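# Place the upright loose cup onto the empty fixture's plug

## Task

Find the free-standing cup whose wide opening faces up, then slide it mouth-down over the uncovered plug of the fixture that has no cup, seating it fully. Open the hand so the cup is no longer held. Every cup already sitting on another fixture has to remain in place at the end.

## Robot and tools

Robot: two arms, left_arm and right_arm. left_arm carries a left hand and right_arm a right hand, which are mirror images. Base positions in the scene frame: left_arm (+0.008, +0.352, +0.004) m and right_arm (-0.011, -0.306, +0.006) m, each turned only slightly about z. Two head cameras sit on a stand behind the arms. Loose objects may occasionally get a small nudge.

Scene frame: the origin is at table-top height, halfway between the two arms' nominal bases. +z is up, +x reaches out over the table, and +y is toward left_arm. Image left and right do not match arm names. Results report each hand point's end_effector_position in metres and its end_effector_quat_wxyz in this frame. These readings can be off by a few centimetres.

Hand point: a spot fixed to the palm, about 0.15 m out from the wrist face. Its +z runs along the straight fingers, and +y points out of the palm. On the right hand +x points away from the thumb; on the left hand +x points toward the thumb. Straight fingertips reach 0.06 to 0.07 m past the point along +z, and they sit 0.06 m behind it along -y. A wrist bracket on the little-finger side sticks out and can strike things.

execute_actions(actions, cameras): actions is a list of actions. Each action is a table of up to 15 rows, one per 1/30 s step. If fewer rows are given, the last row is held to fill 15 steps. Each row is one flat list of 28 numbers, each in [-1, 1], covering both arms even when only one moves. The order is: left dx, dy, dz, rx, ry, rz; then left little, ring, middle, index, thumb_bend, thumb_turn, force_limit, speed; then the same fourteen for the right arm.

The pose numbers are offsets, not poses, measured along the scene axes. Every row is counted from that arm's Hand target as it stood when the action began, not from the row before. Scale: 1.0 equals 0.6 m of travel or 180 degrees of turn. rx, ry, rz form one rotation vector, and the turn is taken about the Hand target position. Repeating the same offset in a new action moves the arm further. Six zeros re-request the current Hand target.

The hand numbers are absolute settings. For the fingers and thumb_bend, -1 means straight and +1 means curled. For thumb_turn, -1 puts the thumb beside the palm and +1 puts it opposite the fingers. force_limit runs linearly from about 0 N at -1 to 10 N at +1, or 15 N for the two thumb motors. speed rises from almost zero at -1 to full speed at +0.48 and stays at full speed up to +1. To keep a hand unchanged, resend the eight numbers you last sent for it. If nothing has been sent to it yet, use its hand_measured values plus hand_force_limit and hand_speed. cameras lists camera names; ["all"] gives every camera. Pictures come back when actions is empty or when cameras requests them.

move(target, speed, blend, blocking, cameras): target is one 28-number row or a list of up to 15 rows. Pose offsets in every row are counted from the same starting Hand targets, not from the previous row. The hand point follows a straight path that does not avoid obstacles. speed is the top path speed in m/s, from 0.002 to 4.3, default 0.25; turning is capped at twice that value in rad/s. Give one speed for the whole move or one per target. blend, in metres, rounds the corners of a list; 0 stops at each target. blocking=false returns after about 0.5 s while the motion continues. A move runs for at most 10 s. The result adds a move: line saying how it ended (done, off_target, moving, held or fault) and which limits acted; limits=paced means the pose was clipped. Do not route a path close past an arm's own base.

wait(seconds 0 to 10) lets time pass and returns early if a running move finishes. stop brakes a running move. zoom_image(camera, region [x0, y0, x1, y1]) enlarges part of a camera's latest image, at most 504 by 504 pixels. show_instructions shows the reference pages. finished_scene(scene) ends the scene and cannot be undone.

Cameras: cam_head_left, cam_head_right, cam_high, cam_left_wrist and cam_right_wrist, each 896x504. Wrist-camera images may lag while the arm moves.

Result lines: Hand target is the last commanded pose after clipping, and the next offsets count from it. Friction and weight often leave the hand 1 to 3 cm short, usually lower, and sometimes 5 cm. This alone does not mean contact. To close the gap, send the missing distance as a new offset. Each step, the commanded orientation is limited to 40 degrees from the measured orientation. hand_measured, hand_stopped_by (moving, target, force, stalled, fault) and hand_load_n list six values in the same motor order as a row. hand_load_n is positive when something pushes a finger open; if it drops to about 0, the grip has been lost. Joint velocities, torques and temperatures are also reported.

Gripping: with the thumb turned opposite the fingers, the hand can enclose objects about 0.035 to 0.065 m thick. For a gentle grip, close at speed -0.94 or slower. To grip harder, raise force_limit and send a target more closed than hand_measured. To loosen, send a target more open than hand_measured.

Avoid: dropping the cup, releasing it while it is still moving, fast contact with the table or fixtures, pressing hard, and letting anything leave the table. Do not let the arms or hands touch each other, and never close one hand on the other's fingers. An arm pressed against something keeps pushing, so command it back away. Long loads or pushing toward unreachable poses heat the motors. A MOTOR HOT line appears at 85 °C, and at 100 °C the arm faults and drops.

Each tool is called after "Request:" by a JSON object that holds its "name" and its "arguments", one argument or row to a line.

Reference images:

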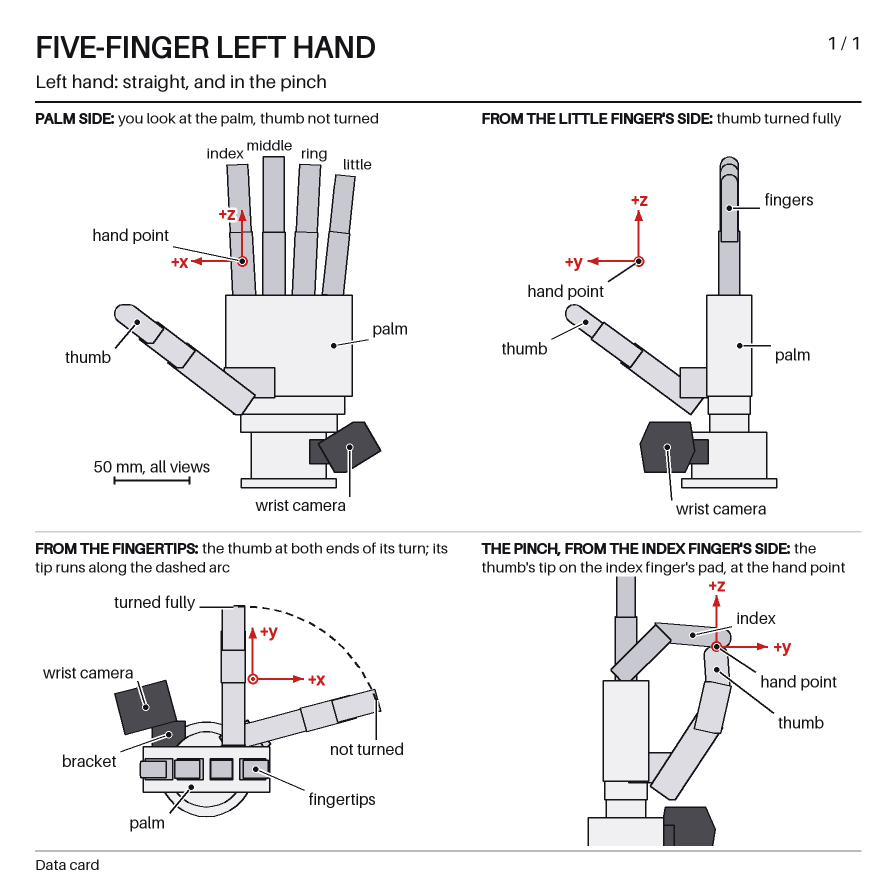

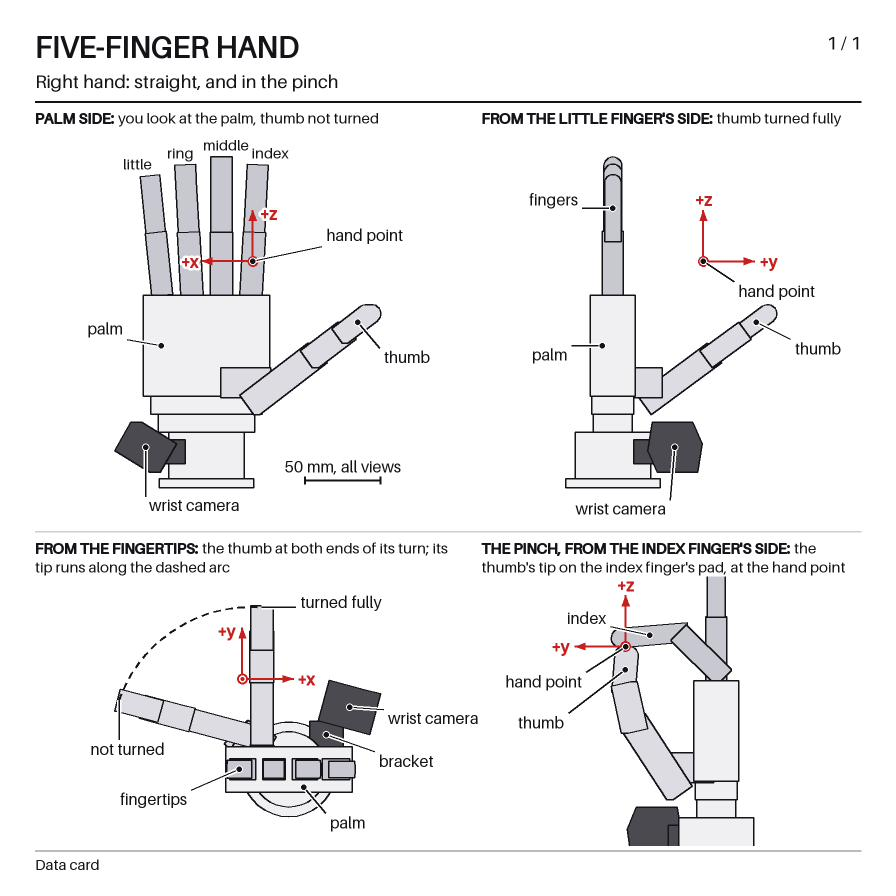

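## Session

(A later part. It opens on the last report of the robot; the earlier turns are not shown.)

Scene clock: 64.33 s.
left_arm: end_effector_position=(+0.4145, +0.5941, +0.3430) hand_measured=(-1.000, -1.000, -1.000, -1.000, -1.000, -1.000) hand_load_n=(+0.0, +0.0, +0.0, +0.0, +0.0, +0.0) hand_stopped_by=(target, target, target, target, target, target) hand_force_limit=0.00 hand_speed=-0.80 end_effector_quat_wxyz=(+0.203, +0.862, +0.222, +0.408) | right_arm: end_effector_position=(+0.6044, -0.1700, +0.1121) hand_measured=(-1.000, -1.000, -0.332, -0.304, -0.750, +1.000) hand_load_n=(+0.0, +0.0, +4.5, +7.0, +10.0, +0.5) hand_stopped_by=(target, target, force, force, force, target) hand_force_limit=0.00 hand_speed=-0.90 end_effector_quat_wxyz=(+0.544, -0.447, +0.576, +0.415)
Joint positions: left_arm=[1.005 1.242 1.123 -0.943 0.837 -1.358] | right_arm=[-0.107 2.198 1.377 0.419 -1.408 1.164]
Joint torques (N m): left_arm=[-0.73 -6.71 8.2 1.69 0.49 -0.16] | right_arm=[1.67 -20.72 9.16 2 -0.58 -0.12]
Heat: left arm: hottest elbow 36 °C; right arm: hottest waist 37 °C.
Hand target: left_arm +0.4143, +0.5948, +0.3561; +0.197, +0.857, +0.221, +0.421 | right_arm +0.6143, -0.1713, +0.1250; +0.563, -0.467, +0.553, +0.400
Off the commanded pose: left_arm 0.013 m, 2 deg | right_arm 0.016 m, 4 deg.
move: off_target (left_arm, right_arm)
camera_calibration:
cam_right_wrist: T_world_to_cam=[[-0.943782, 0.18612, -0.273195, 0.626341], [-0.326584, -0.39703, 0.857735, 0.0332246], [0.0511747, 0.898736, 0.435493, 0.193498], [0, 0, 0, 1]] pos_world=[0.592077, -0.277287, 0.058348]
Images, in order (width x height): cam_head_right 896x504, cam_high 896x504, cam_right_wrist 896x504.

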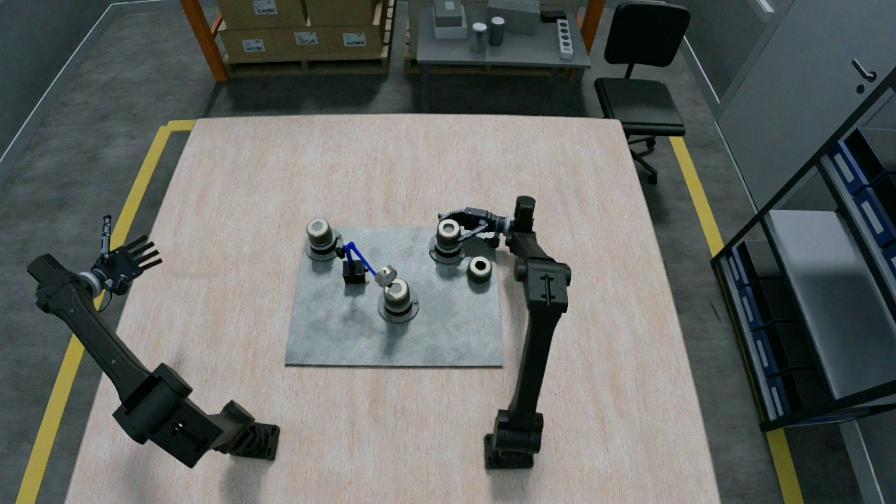

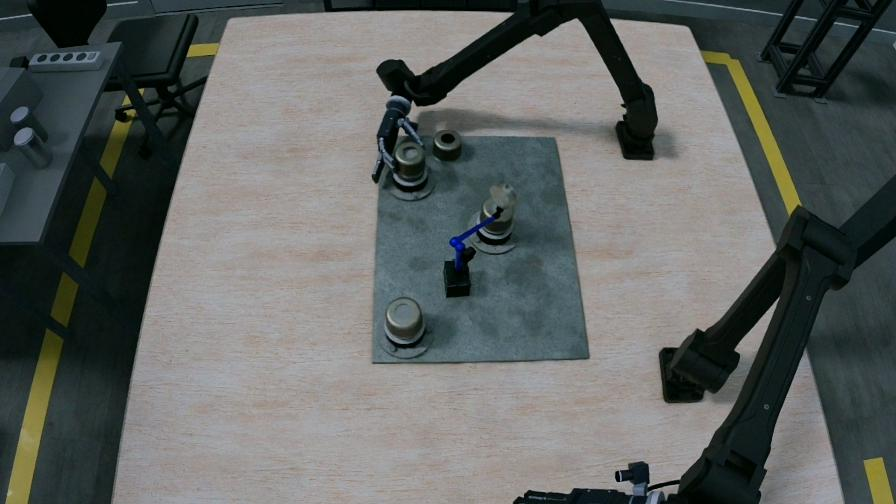

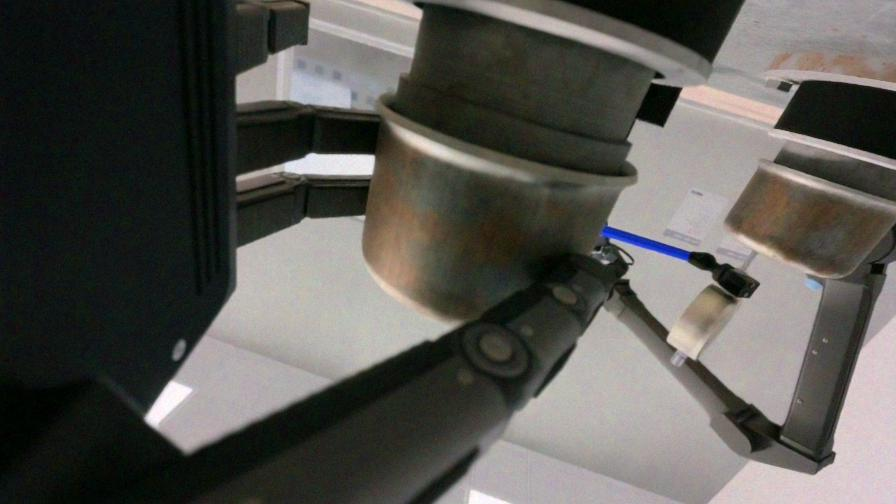

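Request:
{"name": "move", "arguments": {
  "target": [
    [0,0,0,0,0,0,-1,-1,-1,-1,-1,-1,0,-0.8,-0.01,0.0,-0.015,0,0,0,-1,-1,0.2,0.2,0.0,1,0.0,-0.9]
  ],
  "speed": 0.04,
  "cameras": ["cam_head_right","cam_high","cam_right_wrist"]
}}

Request:
{"name": "zoom_image", "arguments": {
  "camera": "cam_high",
  "region": [370, 110, 460, 200]
}}

Scene clock: 66.10 s.
left_arm: end_effector_position=(+0.4145, +0.5941, +0.3430) hand_measured=(-1.000, -1.000, -1.000, -1.000, -1.000, -1.000) hand_load_n=(+0.0, +0.0, +0.0, +0.0, +0.0, +0.0) hand_stopped_by=(target, target, target, target, target, target) hand_force_limit=0.00 hand_speed=-0.80 end_effector_quat_wxyz=(+0.203, +0.862, +0.222, +0.408) | right_arm: end_effector_position=(+0.6047, -0.1701, +0.1108) hand_measured=(-1.000, -1.000, -0.332, -0.304, -0.750, +1.000) hand_load_n=(+0.0, +0.0, +3.5, +6.5, +10.0, +1.0) hand_stopped_by=(target, target, force, force, force, target) hand_force_limit=0.00 hand_speed=-0.90 end_effector_quat_wxyz=(+0.546, -0.448, +0.574, +0.413)
Joint positions: left_arm=[1.005 1.242 1.123 -0.943 0.837 -1.358] | right_arm=[-0.107 2.202 1.377 0.439 -1.408 1.173]
Joint torques (N m): left_arm=[-0.03 -7 7.98 1.72 0.41 -0.16] | right_arm=[1.55 -20.54 7.46 2.11 -0.61 -0.17]
Heat: left arm: hottest elbow 36 °C; right arm: hottest waist 37 °C.
Hand target: left_arm +0.4143, +0.5948, +0.3561; +0.197, +0.857, +0.221, +0.421 | right_arm +0.6083, -0.1713, +0.1160; +0.563, -0.467, +0.553, +0.400
Off the commanded pose: left_arm 0.013 m, 2 deg | right_arm 0.006 m, 4 deg.
move: off_target (left_arm, right_arm)
camera_calibration:
cam_right_wrist: T_world_to_cam=[[-0.941936, 0.186817, -0.279027, 0.625933], [-0.332212, -0.397429, 0.855386, 0.0380796], [0.048907, 0.898415, 0.436416, 0.195326], [0, 0, 0, 1]] pos_world=[0.592686, -0.277285, 0.0568363]
Images, in order (width x height): cam_head_right 896x504, cam_high 896x504, cam_right_wrist 896x504.

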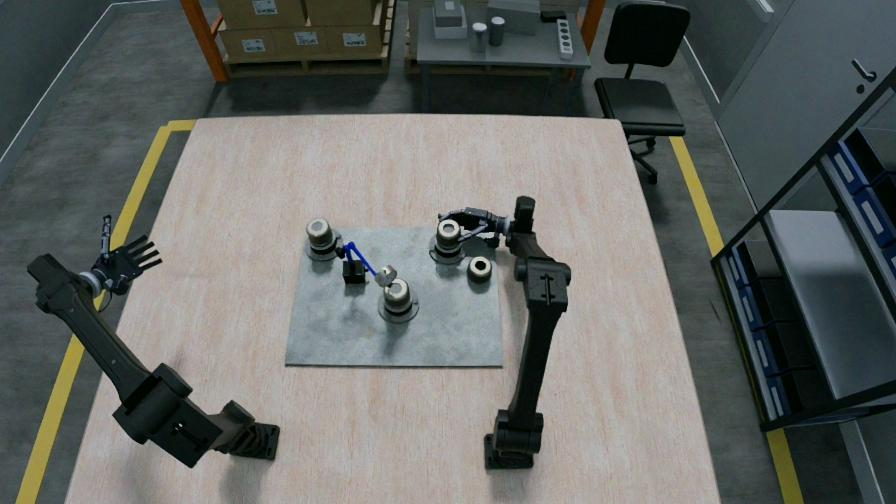

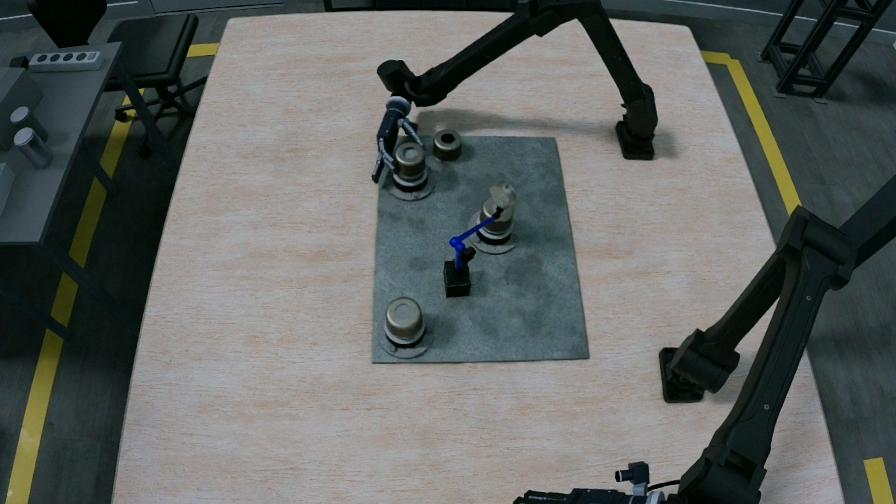

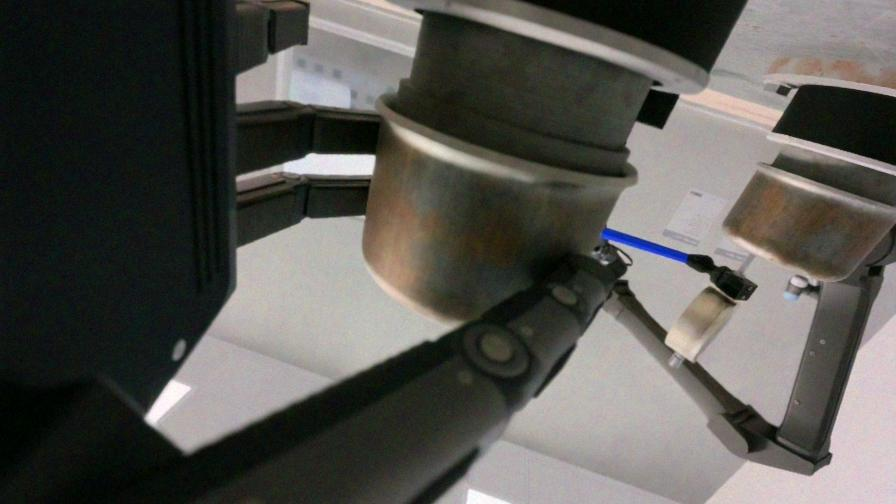

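Scaled by 5.600 from the camera's 896x504 image, which has a finer 1280x720 frame.

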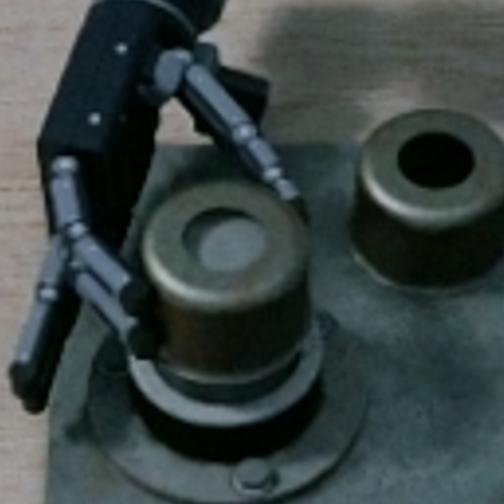

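Request:
{"name": "move", "arguments": {
  "target": [
    [0,0,0,0,0,0,-1,-1,-1,-1,-1,-1,0,-0.8,-0.018,0.0,-0.006,0,0,0,-1,-1,0.2,0.2,0.0,1,0.0,-0.9]
  ],
  "speed": 0.05,
  "cameras": ["cam_right_wrist"]
}}

Scene clock: 69.90 s.
left_arm: end_effector_position=(+0.4145, +0.5941, +0.3430) hand_measured=(-1.000, -1.000, -1.000, -1.000, -1.000, -1.000) hand_load_n=(+0.0, +0.0, +0.0, +0.5, +0.0, +0.0) hand_stopped_by=(target, target, target, target, target, target) hand_force_limit=0.00 hand_speed=-0.80 end_effector_quat_wxyz=(+0.203, +0.862, +0.222, +0.408) | right_arm: end_effector_position=(+0.6036, -0.1700, +0.1103) hand_measured=(-1.000, -1.000, -0.332, -0.306, -0.750, +1.000) hand_load_n=(+0.0, +0.0, +4.0, +8.5, +8.5, +4.0) hand_stopped_by=(target, target, force, force, force, target) hand_force_limit=0.00 hand_speed=-0.90 end_effector_quat_wxyz=(+0.551, -0.452, +0.570, +0.409)
Joint positions: left_arm=[1.005 1.242 1.123 -0.943 0.837 -1.358] | right_arm=[-0.107 2.202 1.372 0.46 -1.408 1.173]
Joint torques (N m): left_arm=[-0.97 -7.47 7.87 1.48 0.44 -0.09] | right_arm=[1.44 -21.66 4.78 2.1 -0.68 -0.2]
Heat: left arm: hottest elbow 36 °C; right arm: hottest waist 37 °C.
Hand target: left_arm +0.4143, +0.5948, +0.3561; +0.197, +0.857, +0.221, +0.421 | right_arm +0.5975, -0.1713, +0.1124; +0.563, -0.467, +0.553, +0.400
Off the commanded pose: left_arm 0.013 m, 2 deg | right_arm 0.007 m, 3 deg.
move: off_target (left_arm, right_arm)
camera_calibration:
cam_right_wrist: T_world_to_cam=[[-0.9371, 0.186306, -0.295185, 0.623535], [-0.346575, -0.395835, 0.850412, 0.0476929], [0.0415928, 0.899224, 0.435506, 0.200171], [0, 0, 0, 1]] pos_world=[0.592518, -0.277288, 0.0563239]
Images, in order (width x height): cam_right_wrist 896x504.

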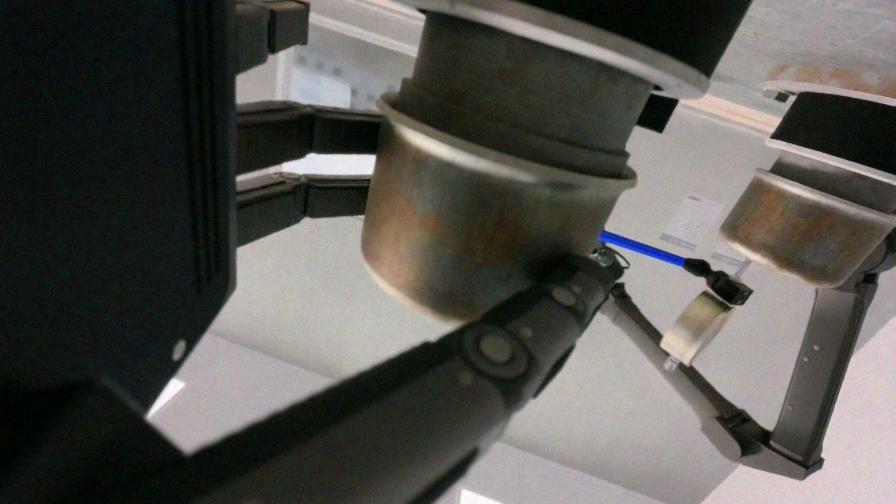

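Request:
{"name": "move", "arguments": {
  "target": [
    [0,0,0,0,0,0,-1,-1,-1,-1,-1,-1,0,-0.8,0.0,0.0,0.0,0.004,0.014,0,-1,-1,0.2,0.2,0.0,1,0.0,-0.9]
  ],
  "speed": 0.05,
  "cameras": ["cam_right_wrist","cam_high"]
}}

Request:
{"name": "zoom_image", "arguments": {
  "camera": "cam_high",
  "region": [370, 110, 460, 200]
}}

Scene clock: 72.77 s.
left_arm: end_effector_position=(+0.4145, +0.5941, +0.3430) hand_measured=(-1.000, -1.000, -1.000, -1.000, -1.000, -1.000) hand_load_n=(+0.0, +0.0, +0.0, +0.0, +0.0, +0.0) hand_stopped_by=(target, target, target, target, target, target) hand_force_limit=0.00 hand_speed=-0.80 end_effector_quat_wxyz=(+0.203, +0.862, +0.222, +0.408) | right_arm: end_effector_position=(+0.6033, -0.1698, +0.1106) hand_measured=(-1.000, -1.000, -0.332, -0.306, -0.750, +1.000) hand_load_n=(+0.0, +0.0, +5.0, +8.0, +8.5, +1.0) hand_stopped_by=(target, target, force, force, force, target) hand_force_limit=0.00 hand_speed=-0.90 end_effector_quat_wxyz=(+0.550, -0.448, +0.573, +0.411)
Joint positions: left_arm=[1.005 1.242 1.123 -0.943 0.837 -1.358] | right_arm=[-0.107 2.202 1.366 0.482 -1.405 1.198]
Joint torques (N m): left_arm=[-0.03 -7.59 7.97 1.77 0.47 -0.13] | right_arm=[1.44 -21.13 4.9 1.95 -0.85 0.11]
Heat: left arm: hottest elbow 36 °C; right arm: hottest waist 37 °C.
Hand target: left_arm +0.4143, +0.5948, +0.3561; +0.197, +0.857, +0.221, +0.421 | right_arm +0.5975, -0.1713, +0.1124; +0.553, -0.454, +0.562, +0.414
Off the commanded pose: left_arm 0.013 m, 2 deg | right_arm 0.006 m, 1 deg.
move: off_target (left_arm)
camera_calibration:
cam_right_wrist: T_world_to_cam=[[-0.938771, 0.191375, -0.286503, 0.624199], [-0.341015, -0.397456, 0.851902, 0.0436135], [0.0491606, 0.897443, 0.438382, 0.194725], [0, 0, 0, 1]] pos_world=[0.59128, -0.276876, 0.0563165]
Images, in order (width x height): cam_high 896x504, cam_right_wrist 896x504.

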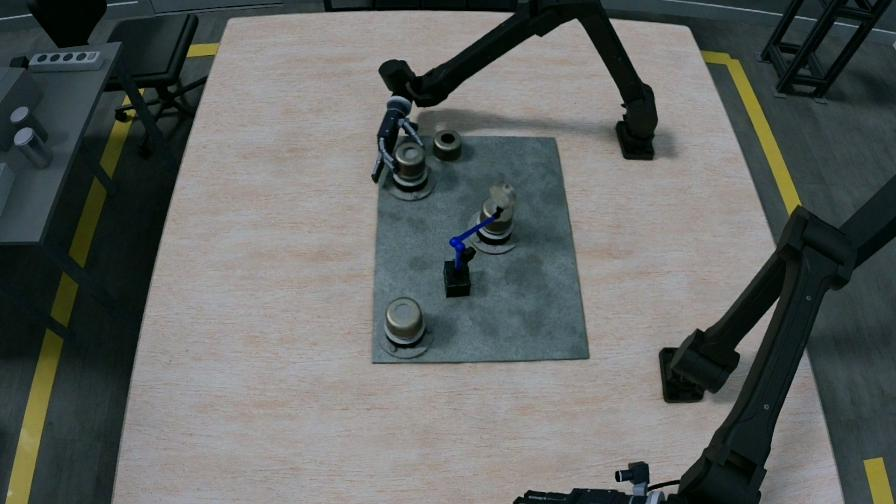

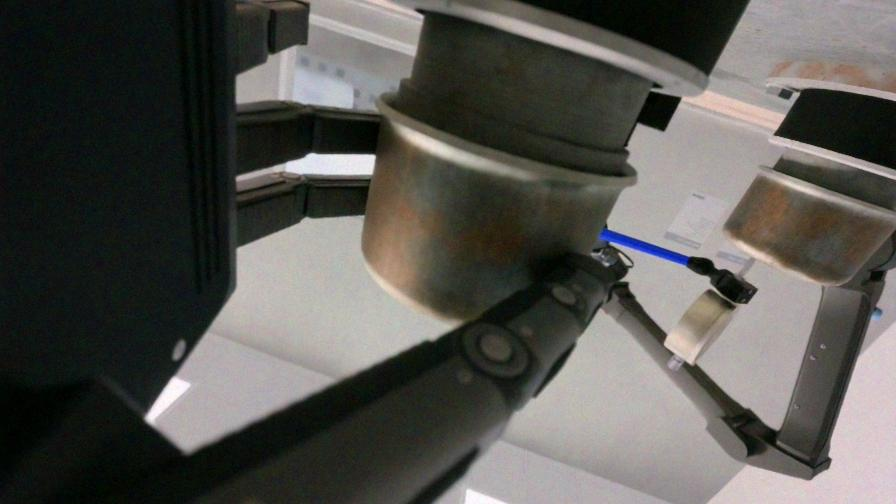

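Scaled by 5.600 from the camera's 896x504 image, which has a finer 1280x720 frame.

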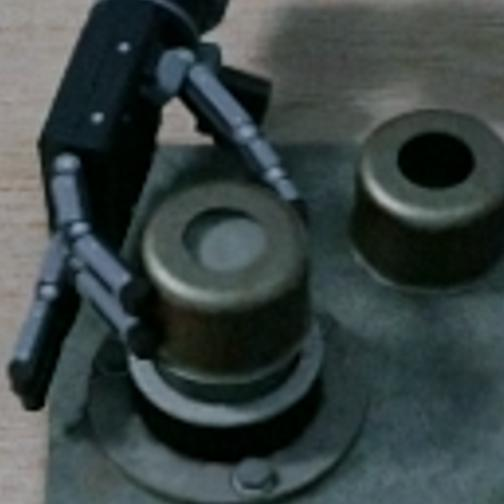

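Request:
{"name": "move", "arguments": {
  "target": [
    [0,0,0,0,0,0,-1,-1,-1,-1,-1,-1,0,-0.8,0.0,0.0,0.032,0,0,0,-1,-1,0.2,0.2,0.0,1,0.0,-0.9]
  ],
  "speed": 0.04
}}

Request:
{"name": "execute_actions", "arguments": {
  "actions": [
    [[0,0,0,0,0,0,-1,-1,-1,-1,-1,-1,0,-0.8,0,0,0,0,0,0,-1,-1,-0.6,-0.6,-0.95,1,0.0,-0.9]],
    [[0,0,0,0,0,0,-1,-1,-1,-1,-1,-1,0,-0.8,0,0,0,0,0,0,-1,-1,-0.6,-0.6,-0.95,1,0.0,-0.9]]
  ],
  "cameras": ["cam_high","cam_head_right","cam_right_wrist"]
}}

Request:
{"name": "zoom_image", "arguments": {
  "camera": "cam_high",
  "region": [370, 110, 460, 200]
}}

Request:
{"name": "zoom_image", "arguments": {
  "camera": "cam_head_right",
  "region": [410, 200, 510, 300]
}}

Scene clock: 74.53 s.
left_arm: end_effector_position=(+0.4145, +0.5941, +0.3430) hand_measured=(-1.000, -1.000, -1.000, -1.000, -1.000, -1.000) hand_load_n=(+0.0, +0.5, +0.0, +0.0, +0.0, +0.0) hand_stopped_by=(target, target, target, target, target, target) hand_force_limit=0.00 hand_speed=-0.80 end_effector_quat_wxyz=(+0.203, +0.862, +0.222, +0.408) | right_arm: end_effector_position=(+0.6034, -0.1699, +0.1107) hand_measured=(-1.000, -1.000, -0.332, -0.306, -0.750, +1.000) hand_load_n=(+0.0, +0.0, +5.5, +8.0, +9.0, +0.5) hand_stopped_by=(target, target, force, force, force, target) hand_force_limit=0.00 hand_speed=-0.90 end_effector_quat_wxyz=(+0.550, -0.448, +0.573, +0.411)
Joint positions: left_arm=[1.005 1.242 1.123 -0.943 0.837 -1.358] | right_arm=[-0.107 2.202 1.366 0.482 -1.405 1.2]
Joint torques (N m): left_arm=[0.03 -6.95 7.83 1.66 0.42 -0.2] | right_arm=[1.44 -24.29 4.78 0.79 -0.85 0.13]
Heat: left arm: hottest elbow 36 °C; right arm: hottest waist 37 °C.
Hand target: left_arm +0.4143, +0.5948, +0.3561; +0.197, +0.857, +0.221, +0.421 | right_arm +0.5975, -0.1713, +0.1316; +0.553, -0.454, +0.562, +0.414
Off the commanded pose: left_arm 0.013 m, 2 deg | right_arm 0.022 m, 1 deg.
move: off_target (left_arm, right_arm)

Scene clock: 76.30 s.
left_arm: end_effector_position=(+0.4145, +0.5941, +0.3430) hand_measured=(-1.000, -1.000, -1.000, -1.000, -1.000, -1.000) hand_load_n=(+0.0, +0.0, +0.0, +0.0, +0.0, +0.0) hand_stopped_by=(target, target, target, target, target, target) hand_force_limit=0.00 hand_speed=-0.80 end_effector_quat_wxyz=(+0.203, +0.862, +0.222, +0.408) | right_arm: end_effector_position=(+0.5967, -0.1676, +0.1108) hand_measured=(-1.000, -1.000, -0.600, -0.600, -0.950, +1.000) hand_load_n=(+0.0, +0.0, +0.0, +0.0, +0.0, +0.0) hand_stopped_by=(target, target, target, target, target, target) hand_force_limit=0.00 hand_speed=-0.90 end_effector_quat_wxyz=(+0.547, -0.450, +0.570, +0.415)
Joint positions: left_arm=[1.005 1.242 1.123 -0.943 0.837 -1.358] | right_arm=[-0.104 2.195 1.351 0.482 -1.414 1.193]
Joint torques (N m): left_arm=[-1.03 -7.41 8.18 1.54 0.5 -0.13] | right_arm=[1.55 -23.59 5.89 0.84 -0.56 0.13]
Heat: left arm: hottest elbow 36 °C; right arm: hottest waist 37 °C.
Hand target: left_arm +0.4143, +0.5948, +0.3561; +0.197, +0.857, +0.221, +0.421 | right_arm +0.5975, -0.1713, +0.1316; +0.553, -0.454, +0.562, +0.414
Off the commanded pose: left_arm 0.013 m, 2 deg | right_arm 0.021 m, 1 deg.
Step readings (end_effector_position of left_arm | right_arm):
0: (+0.4145, +0.5941, +0.3430) | (+0.6034, -0.1699, +0.1107)
1: (+0.4145, +0.5941, +0.3430) | (+0.6034, -0.1699, +0.1107)
2: (+0.4145, +0.5941, +0.3430) | (+0.6034, -0.1699, +0.1107)
4: (+0.4145, +0.5941, +0.3430) | (+0.6032, -0.1708, +0.1112)
8: (+0.4145, +0.5941, +0.3430) | (+0.6017, -0.1715, +0.1110)
15: (+0.4145, +0.5941, +0.3430) | (+0.5971, -0.1695, +0.1091)
16: (+0.4145, +0.5941, +0.3430) | (+0.5971, -0.1695, +0.1091)
17: (+0.4145, +0.5941, +0.3430) | (+0.5971, -0.1695, +0.1099)
19: (+0.4145, +0.5941, +0.3430) | (+0.5969, -0.1686, +0.1099)
23: (+0.4145, +0.5941, +0.3430) | (+0.5969, -0.1686, +0.1108)
30: (+0.4145, +0.5941, +0.3430) | (+0.5967, -0.1676, +0.1108)
camera_calibration:
cam_right_wrist: T_world_to_cam=[[-0.941815, 0.180978, -0.283252, 0.617409], [-0.333777, -0.403961, 0.851709, 0.03662], [0.0397181, 0.896695, 0.440863, 0.198218], [0, 0, 0, 1]] pos_world=[0.585835, -0.274686, 0.0563054]
Images, in order (width x height): cam_head_right 896x504, cam_high 896x504, cam_right_wrist 896x504.

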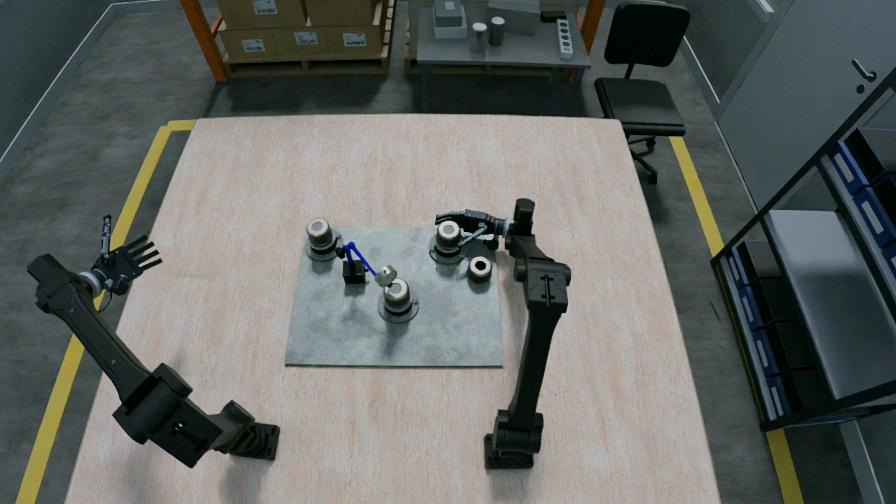

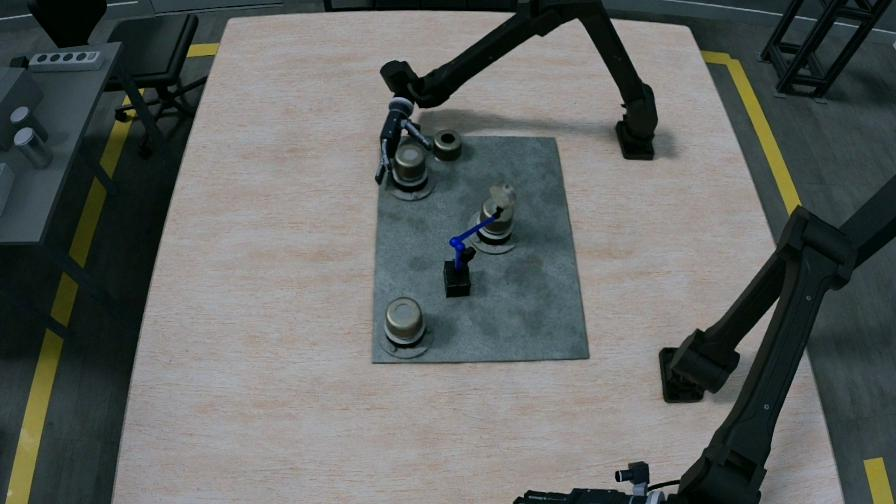

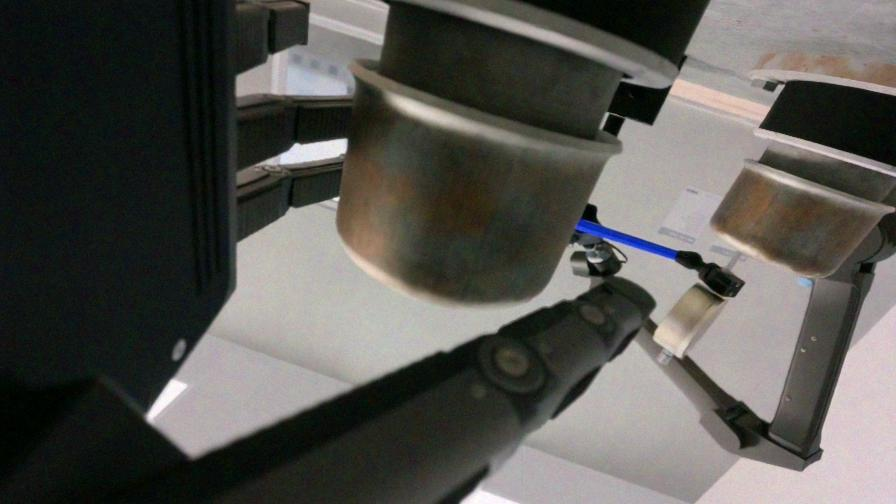

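Scaled by 5.600 from the camera's 896x504 image, which has a finer 1280x720 frame.

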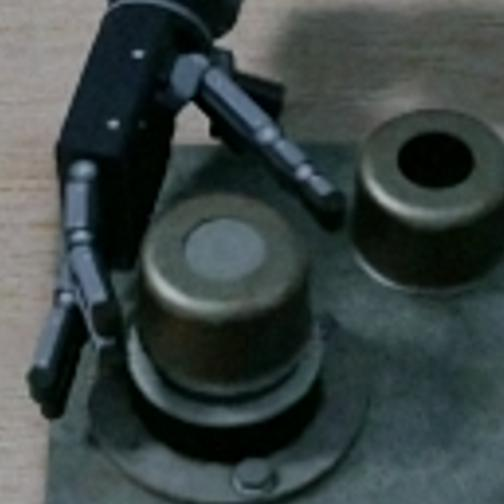

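Scaled by 5.040 from the camera's 896x504 image, which has a finer 1280x720 frame.

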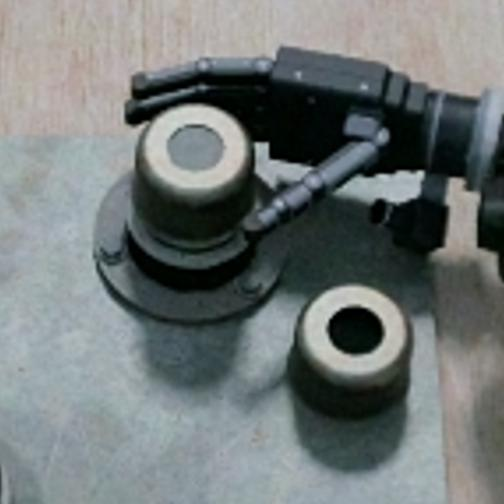

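Request:
{"name": "move", "arguments": {
  "target": [
    [0,0,0,0,0,0,-1,-1,-1,-1,-1,-1,0,-0.8,0.0,0.0,0.008,0,0,0,-1,-1,-1,-1,-1,1,0.0,-0.3],
    [0,0,0,0,0,0,-1,-1,-1,-1,-1,-1,0,-0.8,-0.05,-0.19,0.05,0,0,0,-1,-1,-1,-1,-1,1,0.0,-0.3]
  ],
  "speed": [0.05,0.12],
  "cameras": ["cam_high","cam_head_right"]
}}

Request:
{"name": "zoom_image", "arguments": {
  "camera": "cam_high",
  "region": [370, 110, 460, 200]
}}

Scene clock: 80.83 s.
left_arm: end_effector_position=(+0.4145, +0.5941, +0.3430) hand_measured=(-1.000, -1.000, -1.000, -1.000, -1.000, -1.000) hand_load_n=(+0.0, +0.0, +0.0, +0.0, +0.0, +0.0) hand_stopped_by=(target, target, target, target, target, target) hand_force_limit=0.00 hand_speed=-0.80 end_effector_quat_wxyz=(+0.203, +0.862, +0.222, +0.408) | right_arm: end_effector_position=(+0.5697, -0.2834, +0.1455) hand_measured=(-1.000, -1.000, -1.000, -1.000, -1.000, +1.000) hand_load_n=(+0.0, +0.0, +0.0, +0.0, +0.0, -0.5) hand_stopped_by=(target, target, target, target, target, target) hand_force_limit=0.00 hand_speed=-0.30 end_effector_quat_wxyz=(+0.572, -0.415, +0.578, +0.409)
Joint positions: left_arm=[1.005 1.242 1.123 -0.943 0.837 -1.358] | right_arm=[-0.302 2.106 1.3 0.319 -1.546 1.083]
Joint torques (N m): left_arm=[0.09 -7.12 8.13 1.58 0.42 -0.11] | right_arm=[1.73 -22.24 5.98 0.24 -0.66 -0.19]
Heat: left arm: hottest elbow 36 °C; right arm: hottest waist 37 °C.
Hand target: left_arm +0.4143, +0.5948, +0.3561; +0.197, +0.857, +0.221, +0.421 | right_arm +0.5675, -0.2853, +0.1616; +0.553, -0.454, +0.562, +0.414
Off the commanded pose: left_arm 0.013 m, 2 deg | right_arm 0.016 m, 5 deg.
joint sent to its limit (right arm) — joint 5 (wrist yaw), lower limit. The joint targets are off in position and orientation.
move: off_target (left_arm, right_arm)
Images, in order (width x height): cam_head_right 896x504, cam_high 896x504.

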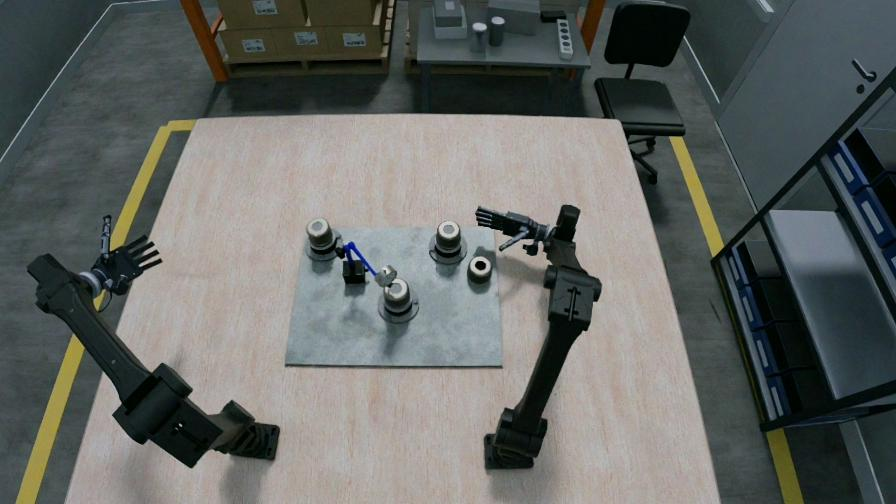

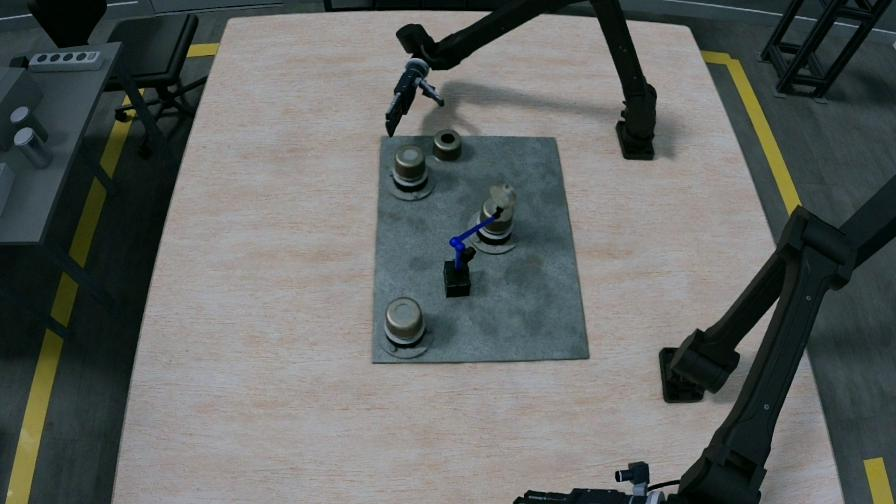

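Scaled by 5.600 from the camera's 896x504 image, which has a finer 1280x720 frame.

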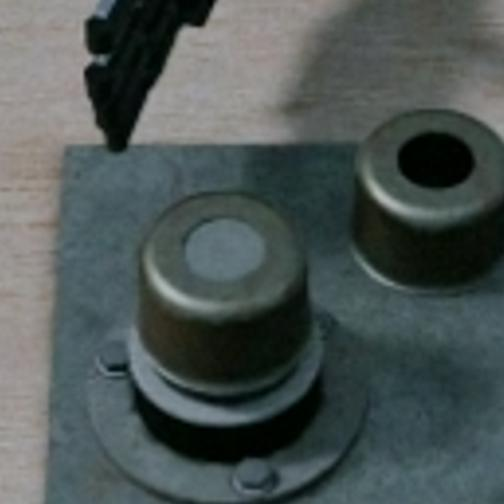

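Request:
{"name": "finished_scene", "arguments": {
  "scene": 2
}}

The scene is finished: the task was done.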